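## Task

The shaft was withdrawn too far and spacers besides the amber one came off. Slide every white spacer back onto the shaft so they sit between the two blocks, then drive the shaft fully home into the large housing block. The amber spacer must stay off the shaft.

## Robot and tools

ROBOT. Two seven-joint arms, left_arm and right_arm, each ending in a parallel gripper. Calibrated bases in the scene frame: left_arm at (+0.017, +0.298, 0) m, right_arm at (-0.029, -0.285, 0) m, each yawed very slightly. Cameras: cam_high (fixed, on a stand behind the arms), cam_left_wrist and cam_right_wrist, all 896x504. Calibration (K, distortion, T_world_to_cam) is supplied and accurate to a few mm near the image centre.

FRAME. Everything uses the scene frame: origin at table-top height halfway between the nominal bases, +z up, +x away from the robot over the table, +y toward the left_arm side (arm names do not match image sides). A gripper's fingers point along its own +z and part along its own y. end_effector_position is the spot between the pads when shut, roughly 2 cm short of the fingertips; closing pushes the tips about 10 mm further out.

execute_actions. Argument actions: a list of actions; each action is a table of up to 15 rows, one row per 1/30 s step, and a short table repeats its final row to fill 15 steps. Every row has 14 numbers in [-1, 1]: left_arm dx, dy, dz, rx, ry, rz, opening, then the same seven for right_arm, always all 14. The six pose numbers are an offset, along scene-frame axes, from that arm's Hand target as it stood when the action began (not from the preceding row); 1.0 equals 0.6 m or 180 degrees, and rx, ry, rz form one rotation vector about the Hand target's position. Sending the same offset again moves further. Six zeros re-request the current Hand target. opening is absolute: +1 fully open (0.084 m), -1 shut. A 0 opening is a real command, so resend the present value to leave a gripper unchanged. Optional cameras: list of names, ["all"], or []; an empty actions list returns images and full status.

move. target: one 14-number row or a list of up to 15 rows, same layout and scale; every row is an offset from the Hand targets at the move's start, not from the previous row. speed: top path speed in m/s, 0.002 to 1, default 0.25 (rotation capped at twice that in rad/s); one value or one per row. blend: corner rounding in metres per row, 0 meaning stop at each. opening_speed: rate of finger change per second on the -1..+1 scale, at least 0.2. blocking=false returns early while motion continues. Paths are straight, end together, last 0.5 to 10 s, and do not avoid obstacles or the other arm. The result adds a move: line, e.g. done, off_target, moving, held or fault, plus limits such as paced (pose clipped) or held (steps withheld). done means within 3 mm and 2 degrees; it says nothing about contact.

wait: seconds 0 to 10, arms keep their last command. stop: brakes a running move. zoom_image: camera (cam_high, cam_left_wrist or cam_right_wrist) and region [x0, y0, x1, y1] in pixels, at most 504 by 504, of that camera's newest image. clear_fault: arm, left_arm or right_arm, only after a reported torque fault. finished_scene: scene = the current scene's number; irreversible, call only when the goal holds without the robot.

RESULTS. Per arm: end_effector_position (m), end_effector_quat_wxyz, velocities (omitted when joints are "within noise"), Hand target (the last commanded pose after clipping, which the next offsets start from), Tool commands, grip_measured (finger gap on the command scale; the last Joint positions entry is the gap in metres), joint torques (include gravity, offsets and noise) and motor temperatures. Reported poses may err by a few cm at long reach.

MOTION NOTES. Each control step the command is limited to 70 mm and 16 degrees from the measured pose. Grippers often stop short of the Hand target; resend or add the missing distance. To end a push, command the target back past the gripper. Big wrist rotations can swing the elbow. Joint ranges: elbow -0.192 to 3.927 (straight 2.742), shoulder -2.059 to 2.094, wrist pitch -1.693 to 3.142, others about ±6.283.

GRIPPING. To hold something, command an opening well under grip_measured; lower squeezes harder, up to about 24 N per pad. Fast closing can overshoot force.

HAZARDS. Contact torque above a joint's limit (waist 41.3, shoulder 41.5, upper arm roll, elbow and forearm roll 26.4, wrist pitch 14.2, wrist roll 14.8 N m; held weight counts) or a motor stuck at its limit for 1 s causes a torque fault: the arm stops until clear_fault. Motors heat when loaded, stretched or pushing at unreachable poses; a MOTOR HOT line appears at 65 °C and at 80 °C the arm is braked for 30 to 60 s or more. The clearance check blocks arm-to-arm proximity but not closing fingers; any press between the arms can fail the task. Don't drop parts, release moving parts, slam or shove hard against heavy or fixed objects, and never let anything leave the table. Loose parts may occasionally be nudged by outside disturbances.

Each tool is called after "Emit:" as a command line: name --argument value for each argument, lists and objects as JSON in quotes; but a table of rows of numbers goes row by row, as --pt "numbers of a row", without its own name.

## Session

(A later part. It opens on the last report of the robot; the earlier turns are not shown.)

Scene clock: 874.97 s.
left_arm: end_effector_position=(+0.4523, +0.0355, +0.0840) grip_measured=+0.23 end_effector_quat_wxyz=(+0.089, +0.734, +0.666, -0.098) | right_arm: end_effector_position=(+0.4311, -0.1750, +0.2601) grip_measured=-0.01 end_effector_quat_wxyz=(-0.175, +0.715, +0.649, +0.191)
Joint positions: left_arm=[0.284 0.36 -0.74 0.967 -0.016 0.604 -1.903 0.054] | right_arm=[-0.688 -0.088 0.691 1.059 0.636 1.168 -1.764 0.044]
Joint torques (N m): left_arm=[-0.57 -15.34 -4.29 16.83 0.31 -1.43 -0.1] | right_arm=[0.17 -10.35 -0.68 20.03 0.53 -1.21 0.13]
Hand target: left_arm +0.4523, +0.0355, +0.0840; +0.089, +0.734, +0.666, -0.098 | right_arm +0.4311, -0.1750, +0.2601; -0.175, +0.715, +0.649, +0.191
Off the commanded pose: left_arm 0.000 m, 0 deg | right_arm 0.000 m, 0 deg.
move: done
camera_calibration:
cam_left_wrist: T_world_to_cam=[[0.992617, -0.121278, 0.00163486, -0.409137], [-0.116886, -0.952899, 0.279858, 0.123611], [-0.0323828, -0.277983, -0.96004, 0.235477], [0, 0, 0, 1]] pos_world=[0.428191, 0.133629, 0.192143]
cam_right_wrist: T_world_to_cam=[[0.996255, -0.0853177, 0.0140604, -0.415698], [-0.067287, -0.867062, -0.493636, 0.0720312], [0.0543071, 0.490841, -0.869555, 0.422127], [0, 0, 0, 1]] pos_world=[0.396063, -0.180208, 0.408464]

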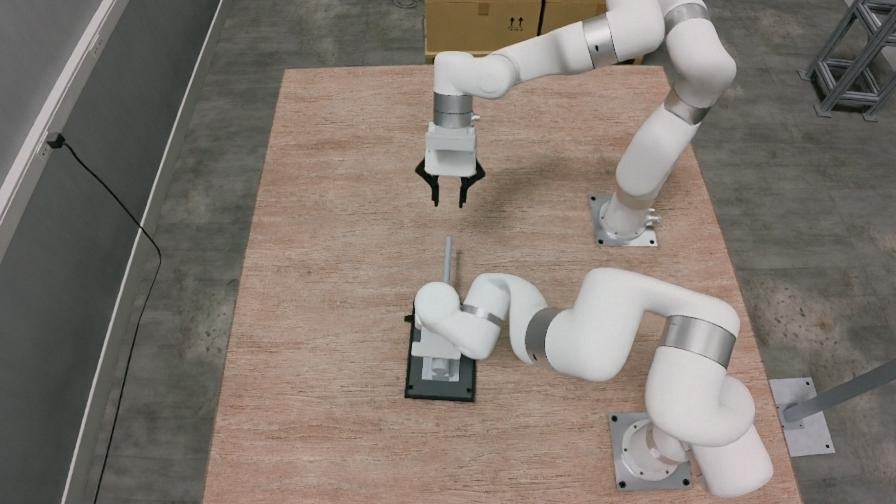

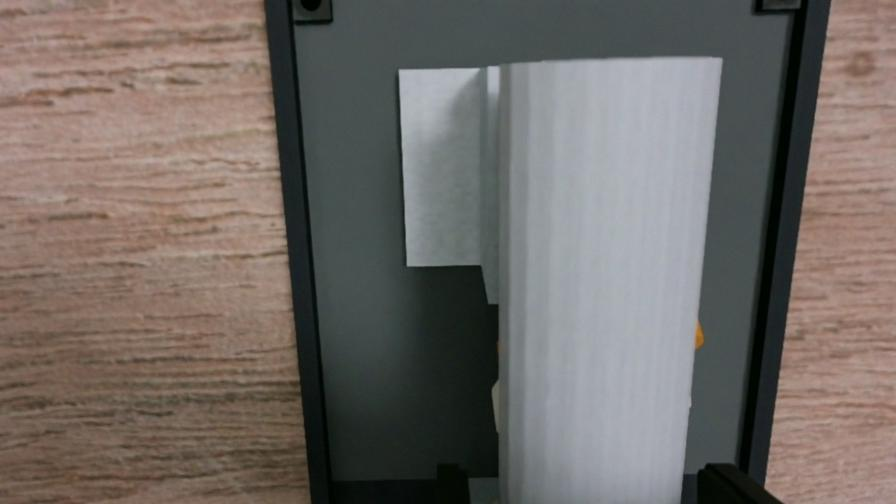

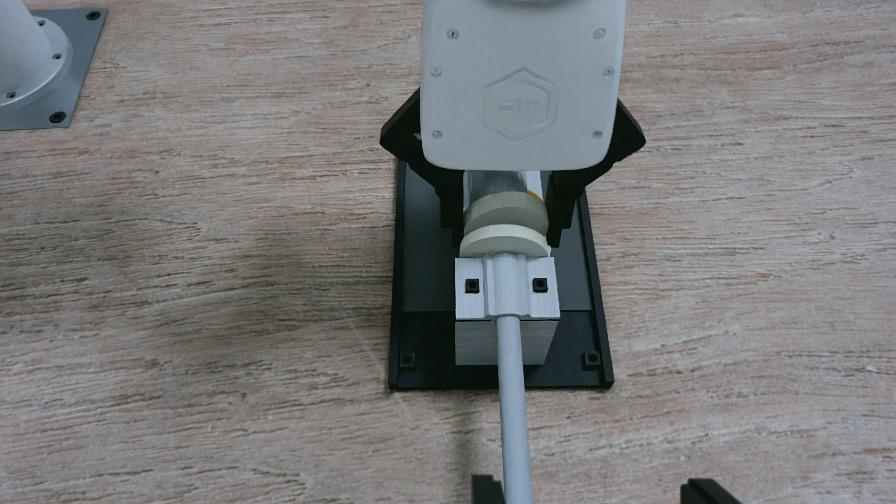

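Emit:
move --target '[-0.0023,0,0,0,0,0,-0.2, 0.003,0.01,-0.237,0.1658,-0.016,0,0]' --speed 0.2 --cameras '["cam_right_wrist", "cam_high"]'

Emit:
zoom_image --camera "cam_right_wrist" --region '[350, 150, 650, 400]'

Scene clock: 906.70 s.
left_arm: end_effector_position=(+0.4509, +0.0355, +0.0840) grip_measured=+0.23 end_effector_quat_wxyz=(+0.089, +0.734, +0.666, -0.098) | right_arm: end_effector_position=(+0.4329, -0.1690, +0.1179) grip_measured=-0.01 end_effector_quat_wxyz=(-0.337, +0.641, +0.582, +0.370)
Joint positions: left_arm=[0.285 0.357 -0.742 0.962 -0.019 0.602 -1.902 0.054] | right_arm=[-0.738 0.38 0.636 0.916 1.038 1.017 -2.39 0.044]
Joint torques (N m): left_arm=[1.12 -16.3 -4.73 16.41 -0.28 -1.46 0.15] | right_arm=[-0.58 -14.31 3.29 15.24 0.2 0.59 -0.11]
Hand target: left_arm +0.4509, +0.0355, +0.0840; +0.089, +0.734, +0.666, -0.098 | right_arm +0.4329, -0.1690, +0.1179; -0.337, +0.641, +0.582, +0.370
Off the commanded pose: left_arm 0.000 m, 0 deg | right_arm 0.000 m, 0 deg.
move: done
camera_calibration:
cam_right_wrist: T_world_to_cam=[[0.995436, -0.0937893, 0.017644, -0.416507], [-0.0323701, -0.505738, -0.862079, 0.0964238], [0.089777, 0.857573, -0.506466, 0.299222], [0, 0, 0, 1]] pos_world=[0.390863, -0.246904, 0.24202]
Images, in order (width x height): cam_high 896x504, cam_right_wrist 896x504.

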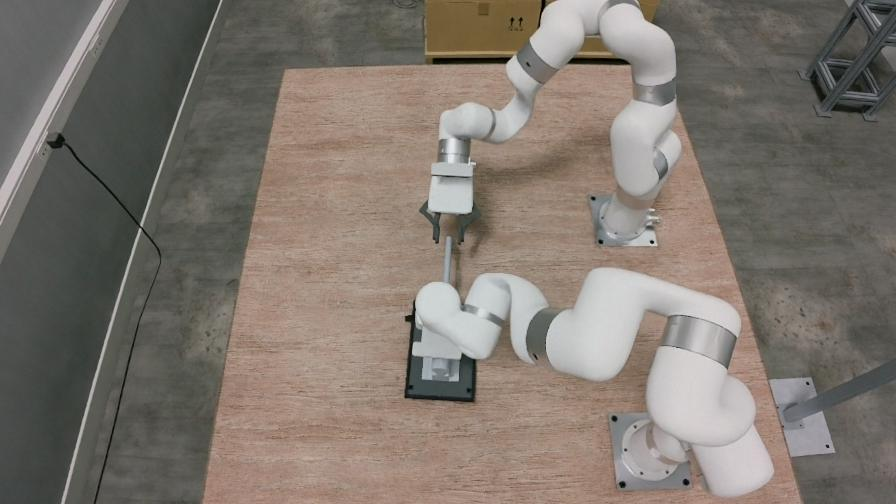

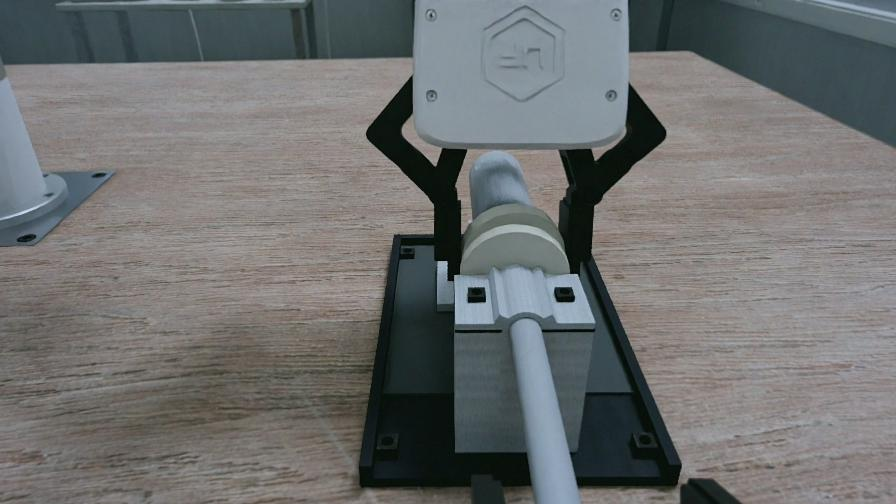

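Scaled by 1.680 from the camera's 896x504 image, which has a finer 1280x720 frame.

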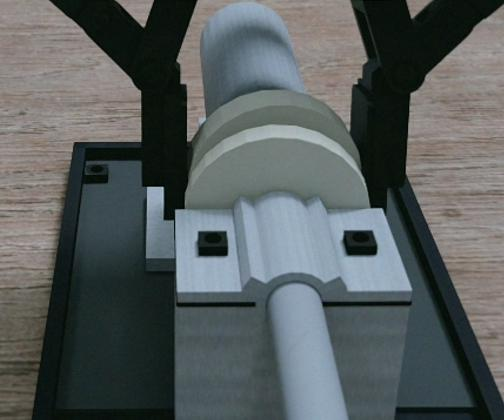

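Emit:
zoom_image --camera "cam_right_wrist" --region '[440, 180, 600, 300]'

Scaled by 3.150 from the camera's 896x504 image, which has a finer 1280x720 frame.

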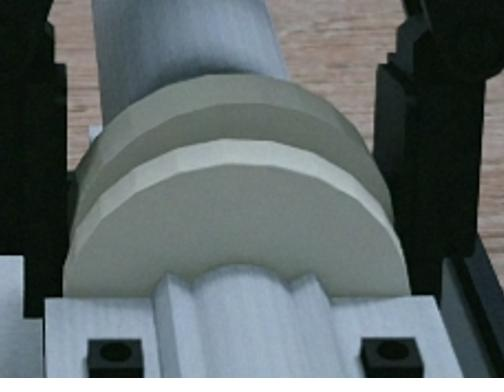

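Emit:
move --target '[-0.0013,0,-0.0008,0,0,0,-0.2, 0.0135,0.1133,-0.0732,0,0,0,0]' --speed 0.1 --cameras '["cam_right_wrist", "cam_high"]'

Emit:
zoom_image --camera "cam_right_wrist" --region '[400, 100, 640, 300]'

Emit:
zoom_image --camera "cam_high" --region '[400, 180, 500, 320]'

Scene clock: 949.90 s.
left_arm: end_effector_position=(+0.4501, +0.0355, +0.0835) grip_measured=+0.23 end_effector_quat_wxyz=(+0.089, +0.734, +0.666, -0.098) | right_arm: end_effector_position=(+0.4540, -0.1139, +0.0927) grip_measured=+0.00 end_effector_quat_wxyz=(-0.328, +0.636, +0.586, +0.381)
Joint positions: left_arm=[0.286 0.356 -0.743 0.959 -0.019 0.6 -1.902 0.054] | right_arm=[-0.624 0.503 0.678 0.961 1.122 0.849 -2.438 0.044]
Joint torques (N m): left_arm=[1.19 -16.47 -4.72 16.28 -0.16 -1.43 0.26] | right_arm=[-4.05 -20.6 5.93 33.6 3.79 -2.4 0.31]
Hand target: left_arm +0.4501, +0.0355, +0.0835; +0.089, +0.734, +0.666, -0.098 | right_arm +0.4540, -0.1139, +0.0927; -0.328, +0.636, +0.586, +0.381 (not the last commanded pose)
Tool commands: left_gripper/opening=-0.2 right_gripper/opening=+0.0
Off the commanded pose: left_arm 0.000 m, 0 deg | right_arm 0.026 m, 2 deg.
TORQUE FAULT: the external load on joint 4 (elbow) of the right arm reached its load limit, and that arm stopped. The contact can be on any part of that arm beyond that joint, not only on its tool. A torque fault puts only its own arm into a fault stop. That arm's remaining commands of this call were not run. The hold on joint 4 (elbow) of that arm was moved back by the arm itself, up to 3 degrees, as the stop began, but a joint of that arm was then at its load limit, so every hold on that arm was set where that arm was. That arm may still press on what stopped it. That arm is still stopped at the end of this call. While its stop runs, that arm, its gripper or tool too, takes no new command.
CLEAR FAULT: the right arm stays stopped (state 4) until you call clear_fault(arm="right_arm").
End effector pose when the fault began: right_arm: position (+0.4399, -0.1125, +0.0829), quat_wxyz (-0.336, +0.641, +0.583, +0.370)
Joint positions when the fault began: right_arm=[-0.626 0.501 0.677 0.928 1.123 0.845 -2.438 0.044]
move: fault (right_arm)
camera_calibration:
cam_right_wrist: T_world_to_cam=[[0.994046, -0.0973366, 0.0489678, -0.434579], [-0.00663411, -0.502645, -0.864468, 0.0921686], [0.108758, 0.858996, -0.500298, 0.228321], [0, 0, 0, 1]] pos_world=[0.407772, -0.192099, 0.215186]
Images, in order (width x height): cam_high 896x504, cam_right_wrist 896x504.

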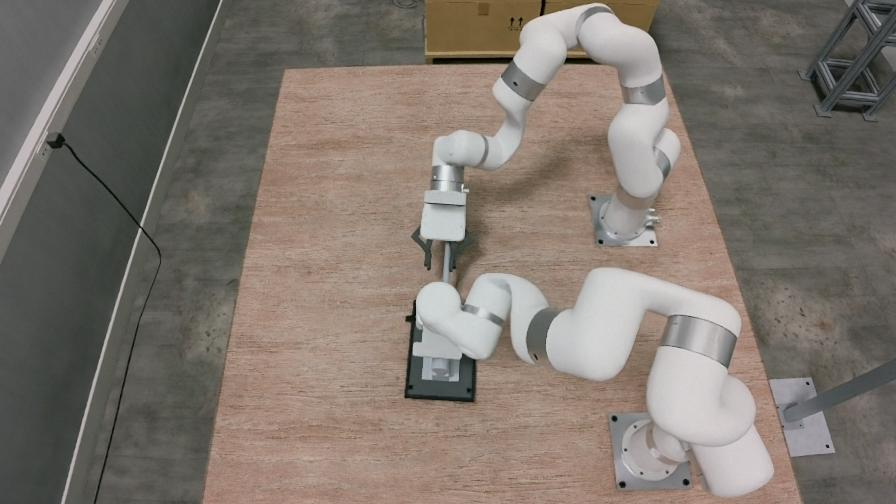

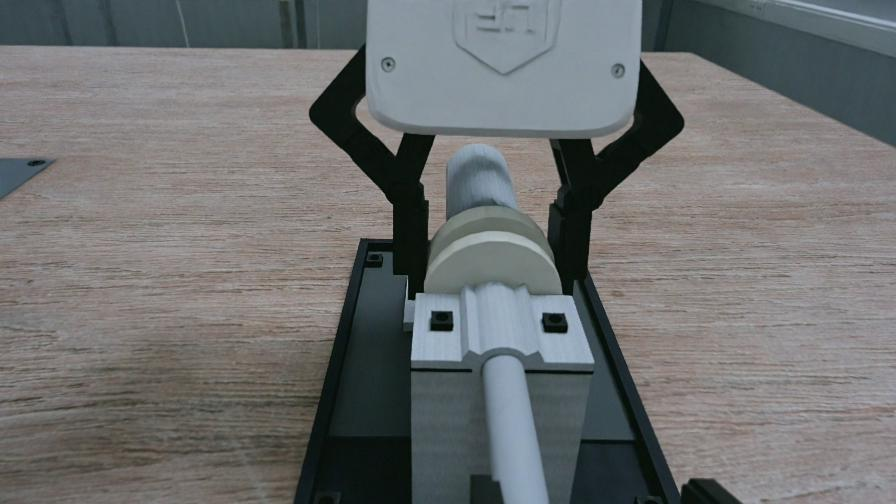

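Scaled by 2.100 from the camera's 896x504 image, which has a finer 1280x720 frame.

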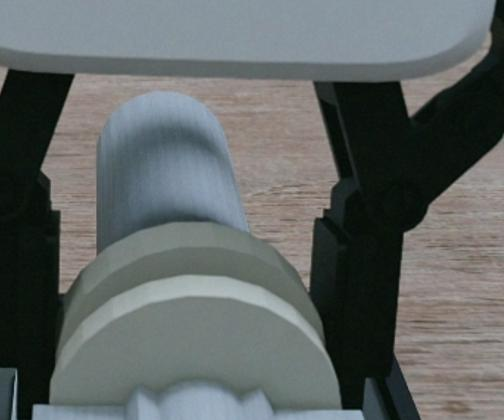

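Scaled by 3.600 from the camera's 896x504 image, which has a finer 1280x720 frame.

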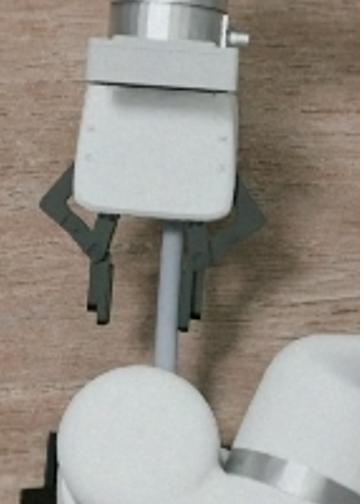

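Emit:
clear_fault --arm "right_arm"

Emit:
move --pt "0 0 0 0 0 0 -0.2 -0.015 -0.03 0.06 0 0 0 0" --pt "0 0 0 0 0 0 -0.2 -0.025 -0.02 0.2 -0.17 0.0 0 0" --speed 0.1 --cameras '["cam_right_wrist", "cam_high"]'

Scene clock: 965.50 s.
left_arm: end_effector_position=(+0.4501, +0.0355, +0.0835) grip_measured=+0.23 end_effector_quat_wxyz=(+0.089, +0.734, +0.666, -0.098) | right_arm: end_effector_position=(+0.4541, -0.1139, +0.0928) grip_measured=+0.00 end_effector_quat_wxyz=(-0.328, +0.636, +0.586, +0.381)
Joint positions: left_arm=[0.286 0.356 -0.743 0.959 -0.019 0.6 -1.902 0.054] | right_arm=[-0.624 0.503 0.678 0.961 1.122 0.849 -2.438 0.044]
Joint torques (N m): left_arm=[1.01 -16.22 -4.58 16.3 -0.21 -1.37 0.16] | right_arm=[-3.96 -20.53 5.97 33.95 3.84 -2.38 0.3]
Hand target: left_arm +0.4501, +0.0355, +0.0835; +0.089, +0.734, +0.666, -0.098 | right_arm +0.4541, -0.1139, +0.0928; -0.328, +0.636, +0.586, +0.381 (not the last commanded pose)
Tool commands: left_gripper/opening=-0.2 right_gripper/opening=+0.0
Off the commanded pose: left_arm 0.000 m, 0 deg | right_arm 0.026 m, 2 deg.
TORQUE FAULT, CONTINUED: the right arm's stop, for the torque fault of joint 4 (elbow) that an earlier result reported, is over. The call counts as one of the actions that you can send in this scene. The hold on joint 4 (elbow) of that arm was moved back by the arm itself, up to 3 degrees, as the stop began, but a joint of that arm was then at its load limit, so every hold on that arm was set where that arm was. That arm's target is now where it stood when the stop ended, not its last command. That arm's gripper keeps its grip as last carried out, and that arm accepts commands again: back off and push less far.
CLEAR FAULT: your call cleared the right arm's torque fault. If a joint's load stays at its limit, that arm stops again at once.

Scene clock: 969.27 s.
left_arm: end_effector_position=(+0.4501, +0.0355, +0.0835) grip_measured=+0.23 end_effector_quat_wxyz=(+0.089, +0.734, +0.666, -0.098) | right_arm: end_effector_position=(+0.4391, -0.1259, +0.2127) grip_measured=-0.01 end_effector_quat_wxyz=(-0.149, +0.700, +0.666, +0.213)
Joint positions: left_arm=[0.286 0.356 -0.743 0.959 -0.019 0.6 -1.902 0.054] | right_arm=[-0.576 -0.028 0.737 0.954 0.673 0.903 -1.789 0.044]
Joint torques (N m): left_arm=[1 -16.21 -4.55 16.25 -0.17 -1.33 0.12] | right_arm=[1.24 -11.05 0.32 19.84 -0.12 -1.2 0.34]
Hand target: left_arm +0.4501, +0.0355, +0.0835; +0.089, +0.734, +0.666, -0.098 | right_arm +0.4391, -0.1259, +0.2128; -0.149, +0.700, +0.666, +0.213
Off the commanded pose: left_arm 0.000 m, 0 deg | right_arm 0.000 m, 0 deg.
move: done
camera_calibration:
cam_right_wrist: T_world_to_cam=[[0.994047, -0.0588501, 0.091694, -0.430965], [-0.00663704, -0.872723, -0.48817, 0.0631092], [0.108752, 0.484656, -0.867918, 0.33146], [0, 0, 0, 1]] pos_world=[0.392772, -0.130929, 0.358005]
Images, in order (width x height): cam_high 896x504, cam_right_wrist 896x504.

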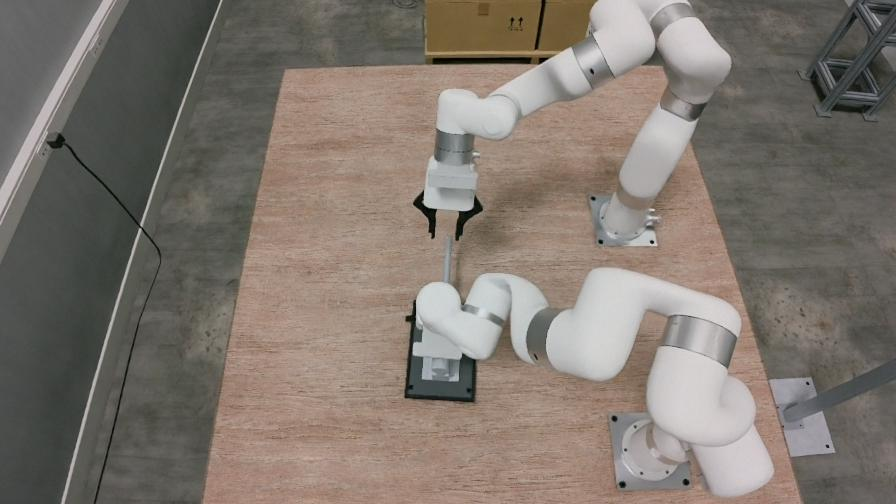

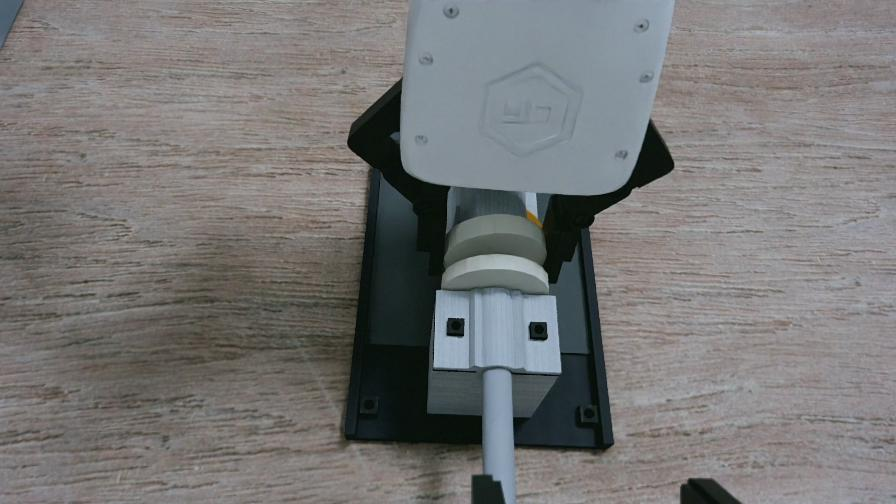

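Emit:
move --pt "0 0 0 0 0 0 -0.2 0 -0.032 -0.1447 0.0032 0.0245 -0.0083 0" --pt "0 0 0 0 0 0 -0.2 0.0048 0.0182 -0.2313 0.0032 0.0245 -0.0083 0" --speed 0.12 --blend '[0.01,0]' --cameras '["cam_right_wrist", "cam_high"]'

Emit:
zoom_image --camera "cam_right_wrist" --region '[350, 250, 750, 504]'

Emit:
zoom_image --camera "cam_high" --region '[400, 180, 500, 320]'

Scene clock: 988.40 s.
left_arm: end_effector_position=(+0.4501, +0.0355, +0.0835) grip_measured=+0.23 end_effector_quat_wxyz=(+0.089, +0.734, +0.666, -0.098) | right_arm: end_effector_position=(+0.4420, -0.1150, +0.0740) grip_measured=-0.01 end_effector_quat_wxyz=(-0.175, +0.715, +0.649, +0.191)
Joint positions: left_arm=[0.286 0.356 -0.743 0.959 -0.019 0.6 -1.902 0.054] | right_arm=[-0.477 0.358 0.716 0.892 0.55 0.541 -1.77 0.044]
Joint torques (N m): left_arm=[0.86 -16.24 -4.58 16.31 -0.16 -1.33 0.18] | right_arm=[1.45 -14.2 3.4 16.24 -0.5 -1.2 0.27]
Hand target: left_arm +0.4501, +0.0355, +0.0835; +0.089, +0.734, +0.666, -0.098 | right_arm +0.4419, -0.1150, +0.0740; -0.175, +0.715, +0.649, +0.191
Off the commanded pose: left_arm 0.000 m, 0 deg | right_arm 0.000 m, 0 deg.
move: done
camera_calibration:
cam_right_wrist: T_world_to_cam=[[0.996233, -0.0854963, 0.0144975, -0.418847], [-0.0672014, -0.866831, -0.494052, 0.0327779], [0.0548065, 0.491217, -0.869311, 0.230064], [0, 0, 0, 1]] pos_world=[0.406863, -0.120408, 0.222263]
Images, in order (width x height): cam_high 896x504, cam_right_wrist 896x504.

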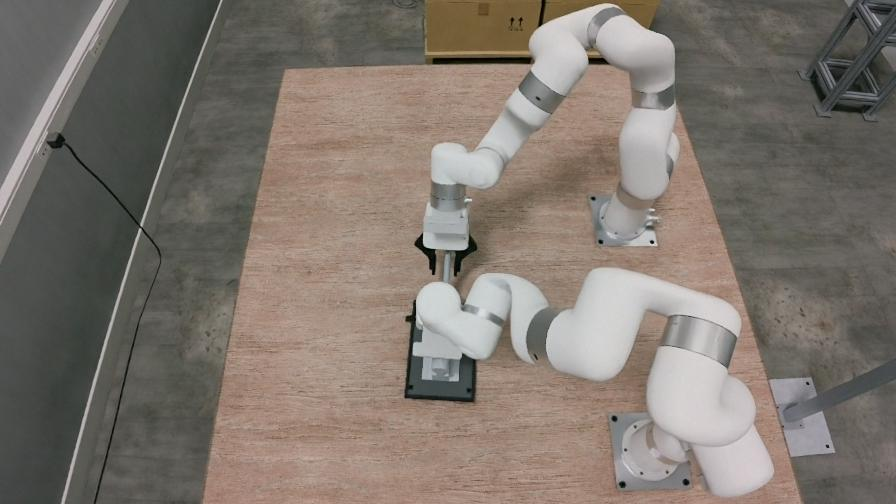

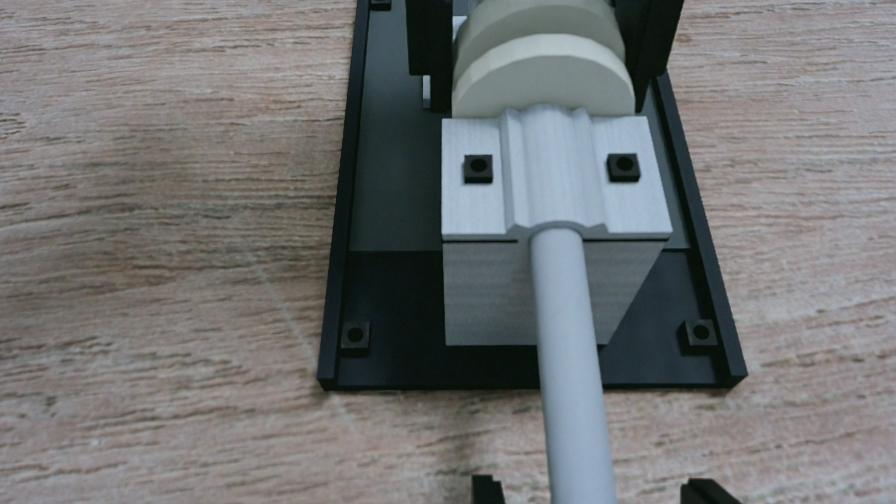

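Scaled by 1.260 from the camera's 896x504 image, which has a finer 1280x720 frame.

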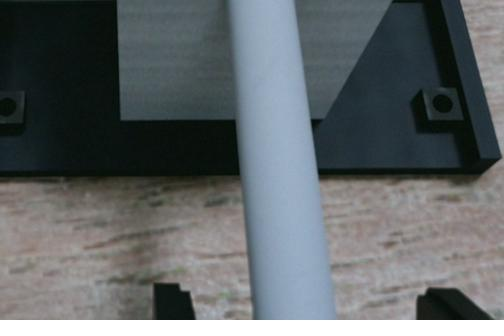

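Scaled by 3.600 from the camera's 896x504 image, which has a finer 1280x720 frame.

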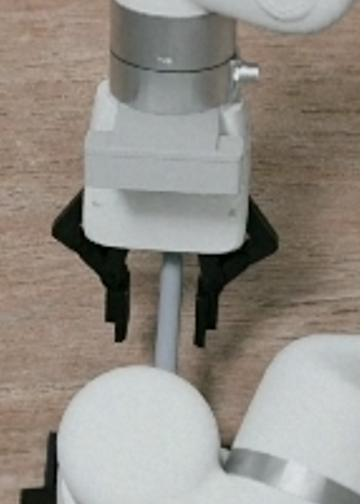

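Emit:
move --target '[0,0,0,0,0,0,-0.2, -0.0067,0,0,0,0,0,-0.3]' --speed 0.05 --opening_speed 0.5 --cameras '["cam_right_wrist", "cam_high"]'

Emit:
zoom_image --camera "cam_right_wrist" --region '[450, 350, 700, 504]'

Emit:
zoom_image --camera "cam_high" --region '[400, 220, 500, 300]'

Scene clock: 1001.50 s.
left_arm: end_effector_position=(+0.4501, +0.0355, +0.0835) grip_measured=+0.23 end_effector_quat_wxyz=(+0.089, +0.734, +0.666, -0.098) | right_arm: end_effector_position=(+0.4379, -0.1150, +0.0740) grip_measured=-0.32 end_effector_quat_wxyz=(-0.175, +0.715, +0.649, +0.191)
Joint positions: left_arm=[0.286 0.356 -0.743 0.959 -0.019 0.6 -1.902 0.054] | right_arm=[-0.483 0.347 0.724 0.878 0.563 0.539 -1.779 0.03]
Joint torques (N m): left_arm=[0.71 -16.19 -4.54 16.29 -0.11 -1.38 0.16] | right_arm=[-0.58 -14.95 3.95 15.46 -0.04 -1.22 -0.17]
Hand target: left_arm +0.4501, +0.0355, +0.0835; +0.089, +0.734, +0.666, -0.098 | right_arm +0.4379, -0.1150, +0.0740; -0.175, +0.715, +0.649, +0.191
Off the commanded pose: left_arm 0.000 m, 0 deg | right_arm 0.000 m, 0 deg.
move: done
camera_calibration:
cam_right_wrist: T_world_to_cam=[[0.996244, -0.0853955, 0.0143258, -0.414816], [-0.0671962, -0.866813, -0.494085, 0.0325164], [0.0546104, 0.491267, -0.869296, 0.230365], [0, 0, 0, 1]] pos_world=[0.402863, -0.120408, 0.222263]
Images, in order (width x height): cam_high 896x504, cam_right_wrist 896x504.

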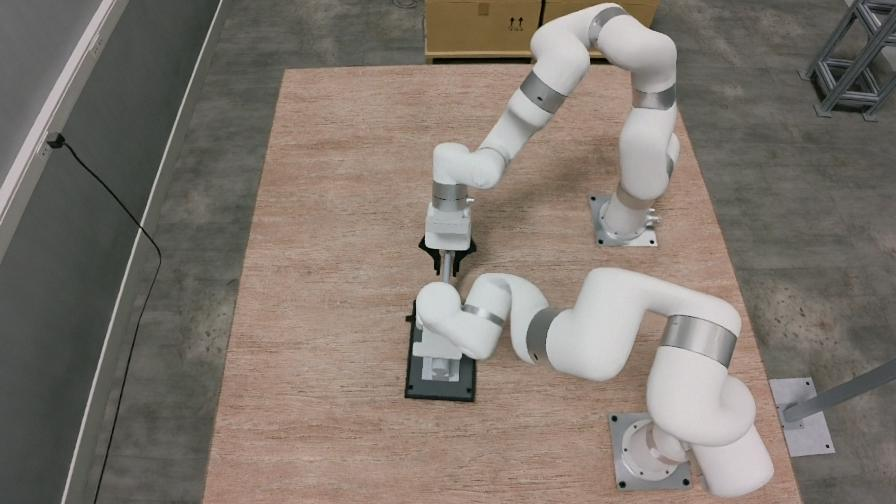

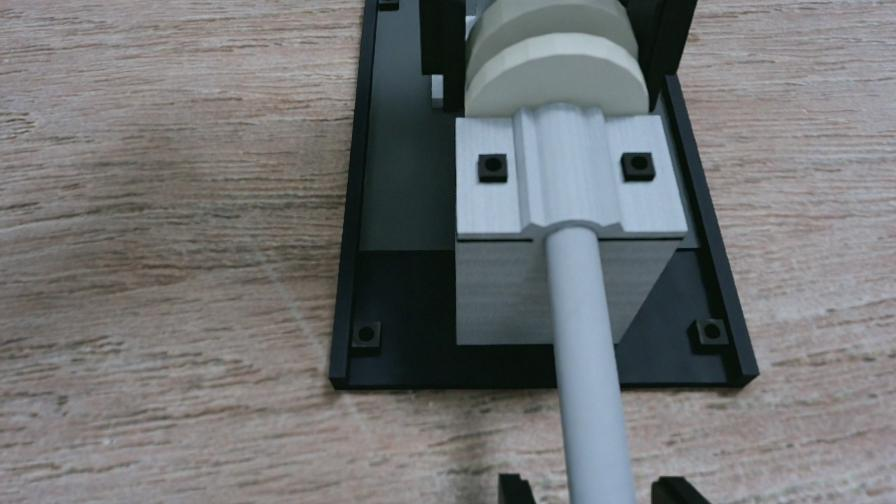

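Scaled by 2.016 from the camera's 896x504 image, which has a finer 1280x720 frame.

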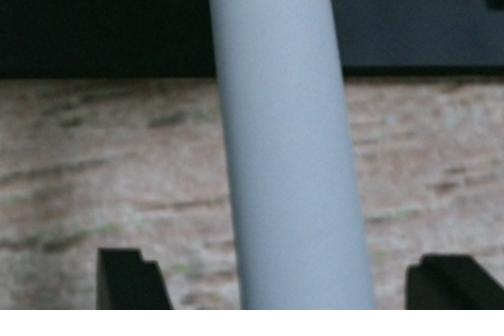

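Scaled by 5.040 from the camera's 896x504 image, which has a finer 1280x720 frame.

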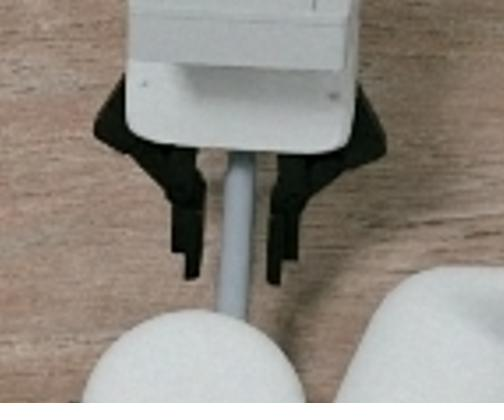

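Emit:
move --target '[0,0,0,0,0,0,-0.2, 0,0,0,0,0,0,-0.95]' --opening_speed 0.6 --cameras '["cam_right_wrist"]'

Emit:
zoom_image --camera "cam_right_wrist" --region '[400, 0, 720, 250]'

Scene clock: 1010.57 s.
left_arm: end_effector_position=(+0.4501, +0.0355, +0.0835) grip_measured=+0.23 end_effector_quat_wxyz=(+0.089, +0.734, +0.666, -0.098) | right_arm: end_effector_position=(+0.4379, -0.1150, +0.0740) grip_measured=-0.69 end_effector_quat_wxyz=(-0.175, +0.715, +0.649, +0.191)
Joint positions: left_arm=[0.286 0.356 -0.743 0.959 -0.019 0.6 -1.902 0.054] | right_arm=[-0.483 0.347 0.724 0.878 0.563 0.539 -1.779 0.014]
Joint torques (N m): left_arm=[0.89 -16.04 -4.44 16.33 -0.07 -1.34 0.14] | right_arm=[-0.03 -14.2 2.19 21.75 0.39 -4.13 0.82]
Hand target: left_arm +0.4501, +0.0355, +0.0835; +0.089, +0.734, +0.666, -0.098 | right_arm +0.4379, -0.1150, +0.0740; -0.175, +0.715, +0.649, +0.191
Off the commanded pose: left_arm 0.000 m, 0 deg | right_arm 0.000 m, 0 deg.
move: done
camera_calibration:
cam_right_wrist: T_world_to_cam=[[0.996244, -0.0853955, 0.0143258, -0.414816], [-0.0671962, -0.866813, -0.494085, 0.0325164], [0.0546104, 0.491267, -0.869296, 0.230365], [0, 0, 0, 1]] pos_world=[0.402863, -0.120408, 0.222263]
Images, in order (width x height): cam_right_wrist 896x504.

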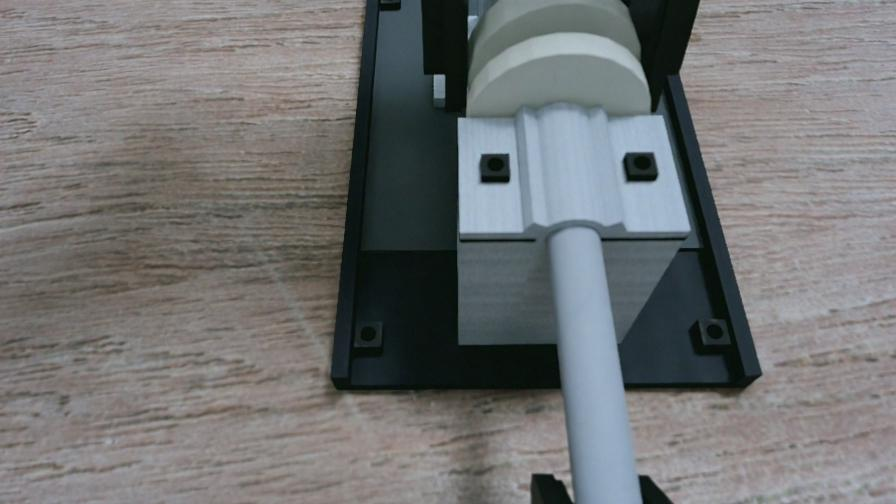

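Scaled by 1.575 from the camera's 896x504 image, which has a finer 1280x720 frame.

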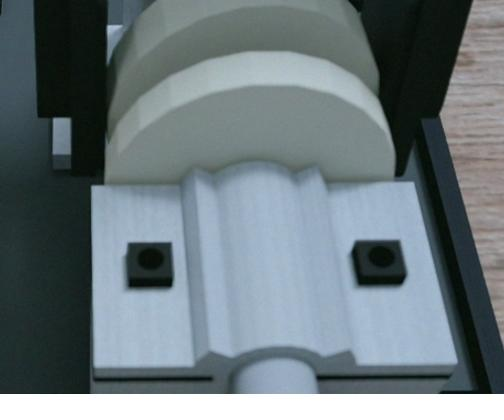

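Emit:
move --target '[-0.0008,-0.0083,0,0,0,0,-0.2, 0,0,0,0,0,0,-0.95]' --speed 0.03 --cameras '["cam_right_wrist","cam_left_wrist"]'

Emit:
zoom_image --camera "cam_right_wrist" --region '[440, 0, 680, 150]'

Scene clock: 1021.90 s.
left_arm: end_effector_position=(+0.4496, +0.0305, +0.0835) grip_measured=+0.23 end_effector_quat_wxyz=(+0.089, +0.734, +0.666, -0.098) | right_arm: end_effector_position=(+0.4379, -0.1150, +0.0740) grip_measured=-0.69 end_effector_quat_wxyz=(-0.175, +0.715, +0.649, +0.191)
Joint positions: left_arm=[0.273 0.361 -0.74 0.965 -0.013 0.599 -1.916 0.054] | right_arm=[-0.483 0.347 0.724 0.878 0.563 0.539 -1.779 0.014]
Joint torques (N m): left_arm=[-0.73 -15.31 -4.19 16.92 0.27 -1.47 -0.19] | right_arm=[-1.04 -14.23 2.13 21.95 0.39 -4.2 0.83]
Hand target: left_arm +0.4496, +0.0305, +0.0835; +0.089, +0.734, +0.666, -0.098 | right_arm +0.4379, -0.1150, +0.0740; -0.175, +0.715, +0.649, +0.191
Off the commanded pose: left_arm 0.000 m, 0 deg | right_arm 0.000 m, 0 deg.
move: done
camera_calibration:
cam_left_wrist: T_world_to_cam=[[0.992617, -0.121278, 0.00163486, -0.40715], [-0.116886, -0.952899, 0.279858, 0.118778], [-0.0323828, -0.277983, -0.96004, 0.233551], [0, 0, 0, 1]] pos_world=[0.425591, 0.128729, 0.191643]
cam_right_wrist: T_world_to_cam=[[0.996244, -0.0853955, 0.0143258, -0.414816], [-0.0671962, -0.866813, -0.494085, 0.0325164], [0.0546104, 0.491267, -0.869296, 0.230365], [0, 0, 0, 1]] pos_world=[0.402863, -0.120408, 0.222263]
Images, in order (width x height): cam_left_wrist 896x504, cam_right_wrist 896x504.

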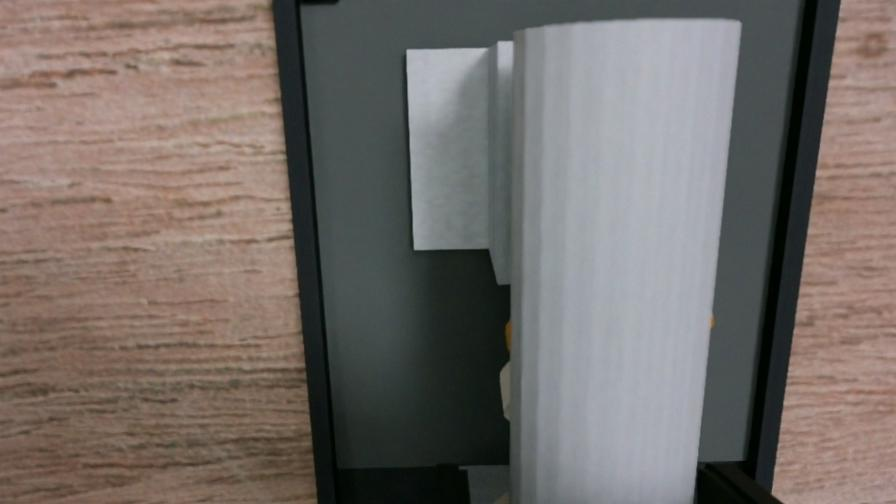

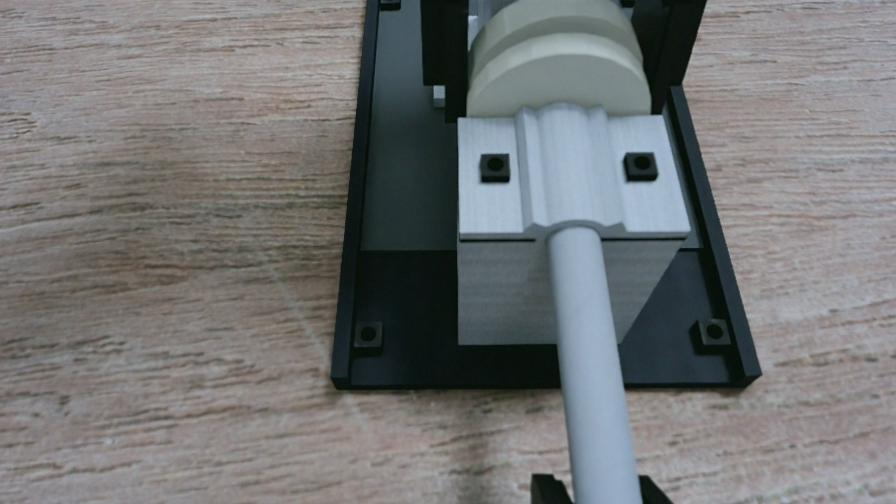

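Scaled by 2.100 from the camera's 896x504 image, which has a finer 1280x720 frame.

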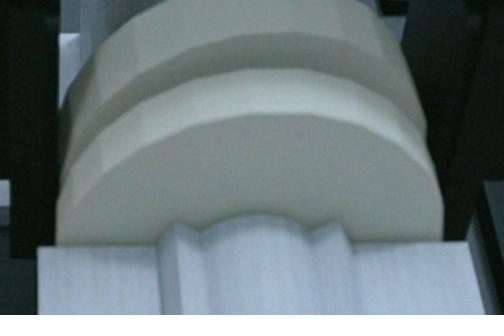

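Emit:
move --pt "-0.0004 -0.0042 0 0 0 0 -0.2 0 0 0 0 0 0 -0.95" --pt "-0.0004 -0.0042 0 0 0 0 -0.2 0.0009 0.01 0 0 0 0 -0.95" --speed 0.02 --cameras '["cam_right_wrist"]'

Emit:
zoom_image --camera "cam_right_wrist" --region '[440, 0, 680, 150]'

Scene clock: 1035.17 s.
left_arm: end_effector_position=(+0.4494, +0.0280, +0.0835) grip_measured=+0.23 end_effector_quat_wxyz=(+0.089, +0.734, +0.666, -0.098) | right_arm: end_effector_position=(+0.4385, -0.1089, +0.0740) grip_measured=-0.69 end_effector_quat_wxyz=(-0.175, +0.715, +0.649, +0.191)
Joint positions: left_arm=[0.266 0.364 -0.739 0.968 -0.009 0.598 -1.923 0.054] | right_arm=[-0.47 0.353 0.725 0.882 0.559 0.531 -1.765 0.014]
Joint torques (N m): left_arm=[-0.55 -15.39 -4.42 16.84 0.32 -1.45 -0.19] | right_arm=[-0.24 -15.3 2.92 22.21 0.15 -3.33 0.9]
Hand target: left_arm +0.4494, +0.0280, +0.0835; +0.089, +0.734, +0.666, -0.098 | right_arm +0.4385, -0.1090, +0.0740; -0.175, +0.715, +0.649, +0.191
Off the commanded pose: left_arm 0.000 m, 0 deg | right_arm 0.000 m, 0 deg.
move: done
camera_calibration:
cam_right_wrist: T_world_to_cam=[[0.996258, -0.0852218, 0.0144204, -0.4148], [-0.0669938, -0.866786, -0.49416, 0.0377753], [0.0546126, 0.491344, -0.869252, 0.227339], [0, 0, 0, 1]] pos_world=[0.403363, -0.114308, 0.222263]
Images, in order (width x height): cam_right_wrist 896x504.

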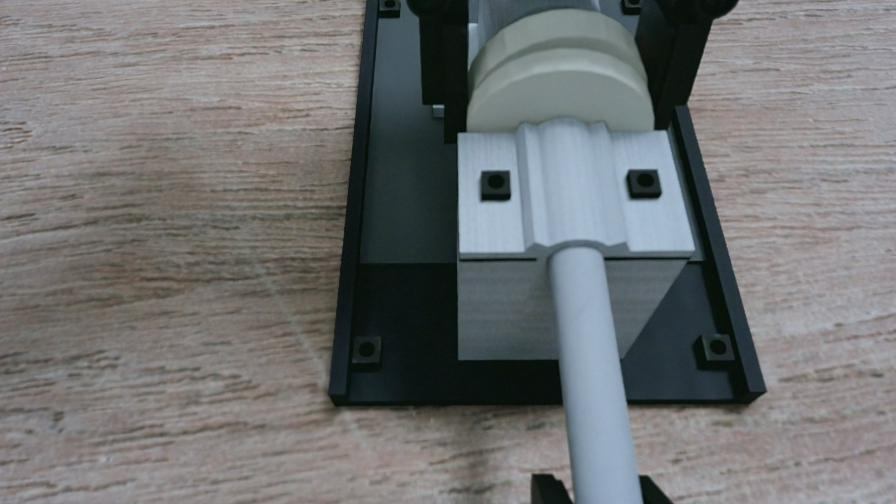

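Scaled by 2.100 from the camera's 896x504 image, which has a finer 1280x720 frame.

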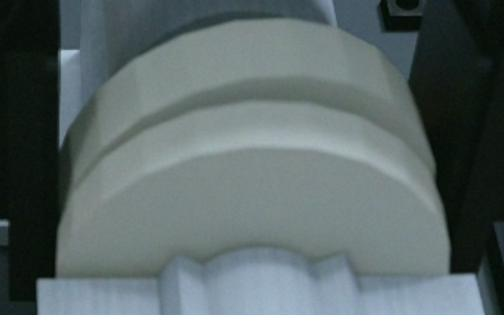

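Emit:
move --pt "0 0 0 0 0 0 -0.2 0.0011 0.0117 0 0 0 0 -0.95" --speed 0.015 --cameras '["cam_right_wrist"]'

Emit:
zoom_image --camera "cam_right_wrist" --region '[440, 0, 680, 150]'

Scene clock: 1043.23 s.
left_arm: end_effector_position=(+0.4494, +0.0280, +0.0835) grip_measured=+0.23 end_effector_quat_wxyz=(+0.089, +0.734, +0.666, -0.098) | right_arm: end_effector_position=(+0.4391, -0.1020, +0.0740) grip_measured=-0.69 end_effector_quat_wxyz=(-0.175, +0.715, +0.649, +0.191)
Joint positions: left_arm=[0.266 0.364 -0.739 0.968 -0.009 0.598 -1.923 0.054] | right_arm=[-0.454 0.359 0.725 0.887 0.554 0.522 -1.748 0.014]
Joint torques (N m): left_arm=[1.28 -15.28 -3.84 16.74 -0.23 -1.66 -0.09] | right_arm=[1.76 -15.34 4.34 24.9 0.29 -4.17 0.92]
Hand target: left_arm +0.4494, +0.0280, +0.0835; +0.089, +0.734, +0.666, -0.098 | right_arm +0.4391, -0.1020, +0.0740; -0.175, +0.715, +0.649, +0.191
Off the commanded pose: left_arm 0.000 m, 0 deg | right_arm 0.000 m, 0 deg.
move: done
camera_calibration:
cam_right_wrist: T_world_to_cam=[[0.996251, -0.0853074, 0.0143693, -0.414905], [-0.0670934, -0.866778, -0.49416, 0.0438442], [0.0546105, 0.491343, -0.869252, 0.223911], [0, 0, 0, 1]] pos_world=[0.404063, -0.107408, 0.222263]
Images, in order (width x height): cam_right_wrist 896x504.

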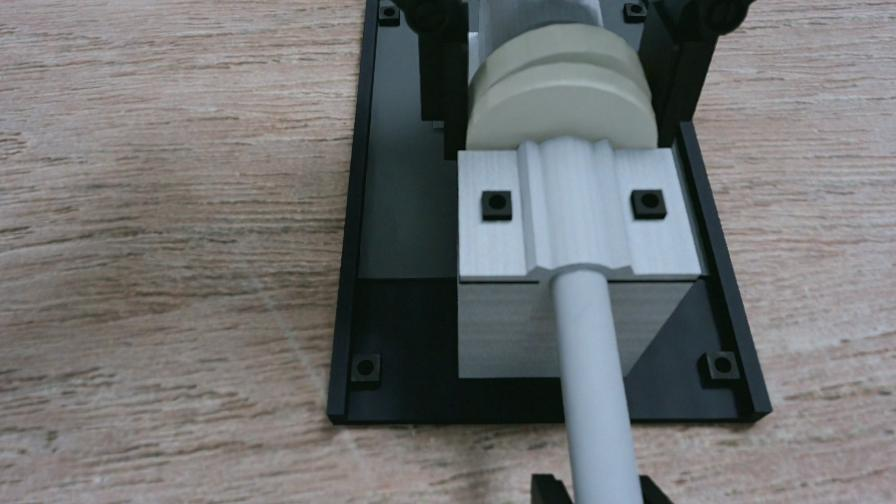

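Scaled by 2.100 from the camera's 896x504 image, which has a finer 1280x720 frame.

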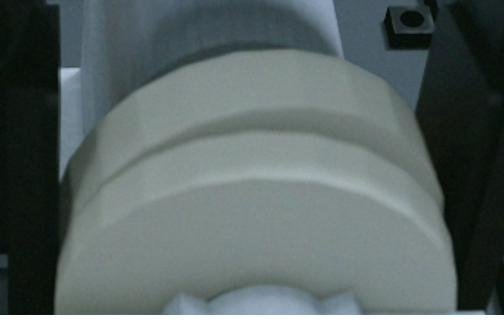

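Emit:
move --pt "0 0 0 0 0 0 -0.2 0.0007 0.0075 0 0 0 0 -0.95" --speed 0.015 --cameras '["cam_right_wrist"]'

Emit:
zoom_image --camera "cam_right_wrist" --region '[440, 0, 680, 170]'

Scene clock: 1056.73 s.
left_arm: end_effector_position=(+0.4494, +0.0280, +0.0835) grip_measured=+0.23 end_effector_quat_wxyz=(+0.089, +0.734, +0.666, -0.098) | right_arm: end_effector_position=(+0.4395, -0.0975, +0.0740) grip_measured=-0.69 end_effector_quat_wxyz=(-0.175, +0.715, +0.649, +0.191)
Joint positions: left_arm=[0.266 0.364 -0.739 0.968 -0.009 0.598 -1.923 0.054] | right_arm=[-0.444 0.364 0.725 0.891 0.55 0.516 -1.738 0.014]
Joint torques (N m): left_arm=[0.56 -15.05 -4.08 16.68 0.09 -1.71 0.03] | right_arm=[3.75 -14.86 5.56 27.1 0.51 -4.85 0.84]
Hand target: left_arm +0.4494, +0.0280, +0.0835; +0.089, +0.734, +0.666, -0.098 | right_arm +0.4395, -0.0975, +0.0740; -0.175, +0.715, +0.649, +0.191
Off the commanded pose: left_arm 0.000 m, 0 deg | right_arm 0.000 m, 0 deg.
move: done
camera_calibration:
cam_right_wrist: T_world_to_cam=[[0.996244, -0.0853955, 0.0143258, -0.414916], [-0.0671962, -0.866813, -0.494085, 0.0477932], [0.0546104, 0.491267, -0.869296, 0.22168], [0, 0, 0, 1]] pos_world=[0.404463, -0.102908, 0.222263]
Images, in order (width x height): cam_right_wrist 896x504.

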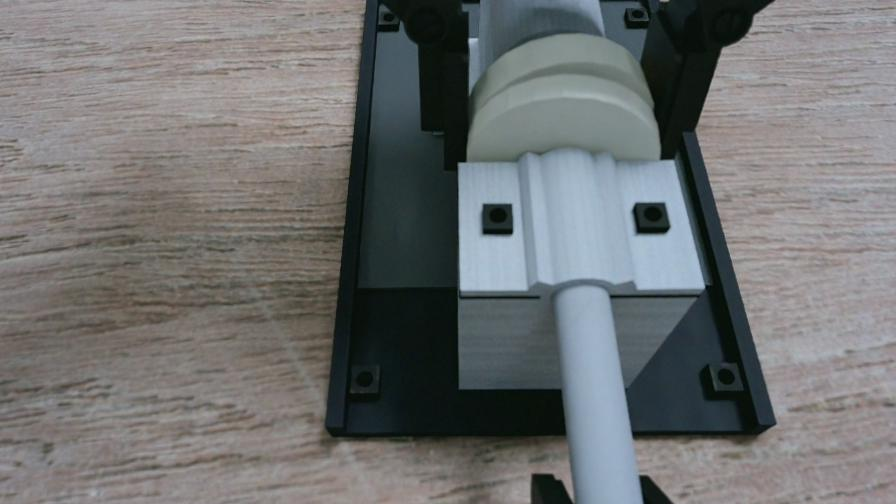

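Scaled by 2.100 from the camera's 896x504 image, which has a finer 1280x720 frame.

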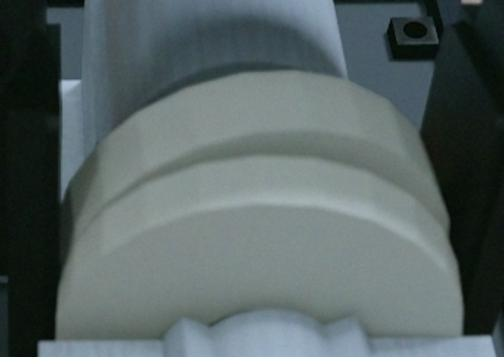

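Emit:
move --target '[0,0,0,0,0,0,-0.2, 0.0015,0,0,0,0,0,-0.95]' --speed 0.02

Scene clock: 1071.63 s.
left_arm: end_effector_position=(+0.4494, +0.0280, +0.0835) grip_measured=+0.23 end_effector_quat_wxyz=(+0.089, +0.734, +0.666, -0.098) | right_arm: end_effector_position=(+0.4403, -0.0974, +0.0739) grip_measured=-0.69 end_effector_quat_wxyz=(-0.175, +0.715, +0.649, +0.191)
Joint positions: left_arm=[0.266 0.364 -0.739 0.968 -0.009 0.599 -1.923 0.054] | right_arm=[-0.442 0.366 0.723 0.894 0.548 0.517 -1.736 0.014]
Joint torques (N m): left_arm=[0.24 -14.47 -3.48 16.08 0.17 -1.87 -0.16] | right_arm=[4.04 -13.59 5.36 35.47 0.9 -8.68 1]
Hand target: left_arm +0.4494, +0.0280, +0.0835; +0.089, +0.734, +0.666, -0.098 | right_arm +0.4404, -0.0975, +0.0740; -0.175, +0.715, +0.649, +0.191
Off the commanded pose: left_arm 0.000 m, 0 deg | right_arm 0.000 m, 0 deg.
move: done

Emit:
move --target '[0,0,0,0,0,0,-0.2, -0.0037,0,0,0,0,0,-0.95]' --speed 0.02 --cameras '["cam_right_wrist"]'

Emit:
zoom_image --camera "cam_right_wrist" --region '[440, 0, 680, 170]'

Scene clock: 1076.77 s.
left_arm: end_effector_position=(+0.4494, +0.0280, +0.0835) grip_measured=+0.23 end_effector_quat_wxyz=(+0.089, +0.734, +0.666, -0.098) | right_arm: end_effector_position=(+0.4383, -0.0975, +0.0740) grip_measured=-0.69 end_effector_quat_wxyz=(-0.175, +0.715, +0.649, +0.192)
Joint positions: left_arm=[0.266 0.364 -0.739 0.968 -0.009 0.598 -1.923 0.054] | right_arm=[-0.446 0.36 0.727 0.887 0.555 0.515 -1.74 0.014]
Joint torques (N m): left_arm=[0.83 -16.36 -4.74 16.59 0.05 -1.16 -0.1] | right_arm=[-2.22 -16.14 3.08 18.92 0.16 -2.39 0.42]
Hand target: left_arm +0.4494, +0.0280, +0.0835; +0.089, +0.734, +0.666, -0.098 | right_arm +0.4382, -0.0975, +0.0740; -0.175, +0.715, +0.649, +0.191
Off the commanded pose: left_arm 0.000 m, 0 deg | right_arm 0.000 m, 0 deg.
move: done
camera_calibration:
cam_right_wrist: T_world_to_cam=[[0.996228, -0.085513, 0.0147193, -0.413715], [-0.0671035, -0.866807, -0.494108, 0.0477235], [0.0550115, 0.491257, -0.869276, 0.22167], [0, 0, 0, 1]] pos_world=[0.403163, -0.102908, 0.222363]
Images, in order (width x height): cam_right_wrist 896x504.

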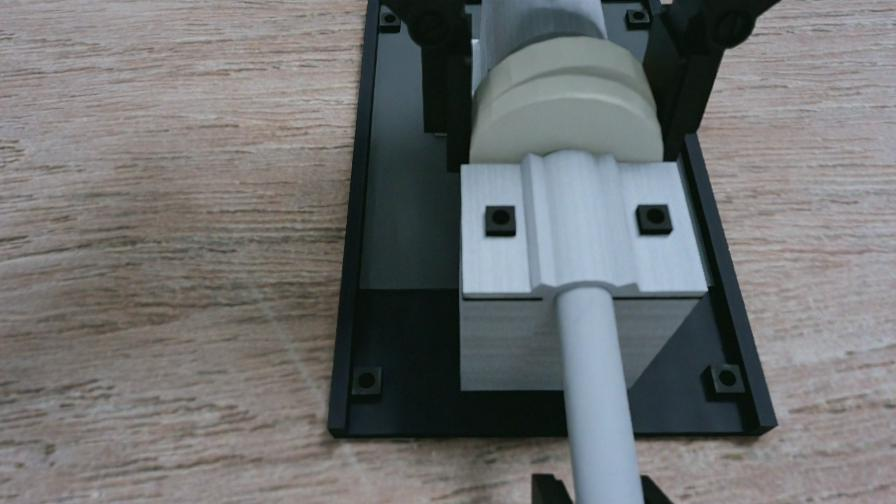

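Scaled by 2.100 from the camera's 896x504 image, which has a finer 1280x720 frame.

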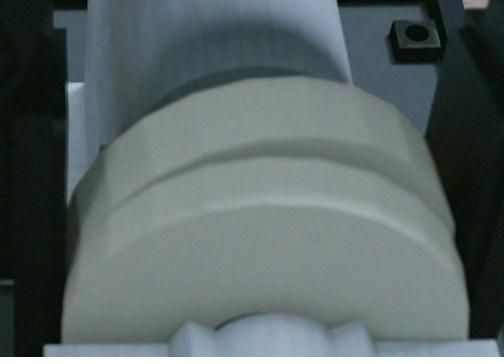

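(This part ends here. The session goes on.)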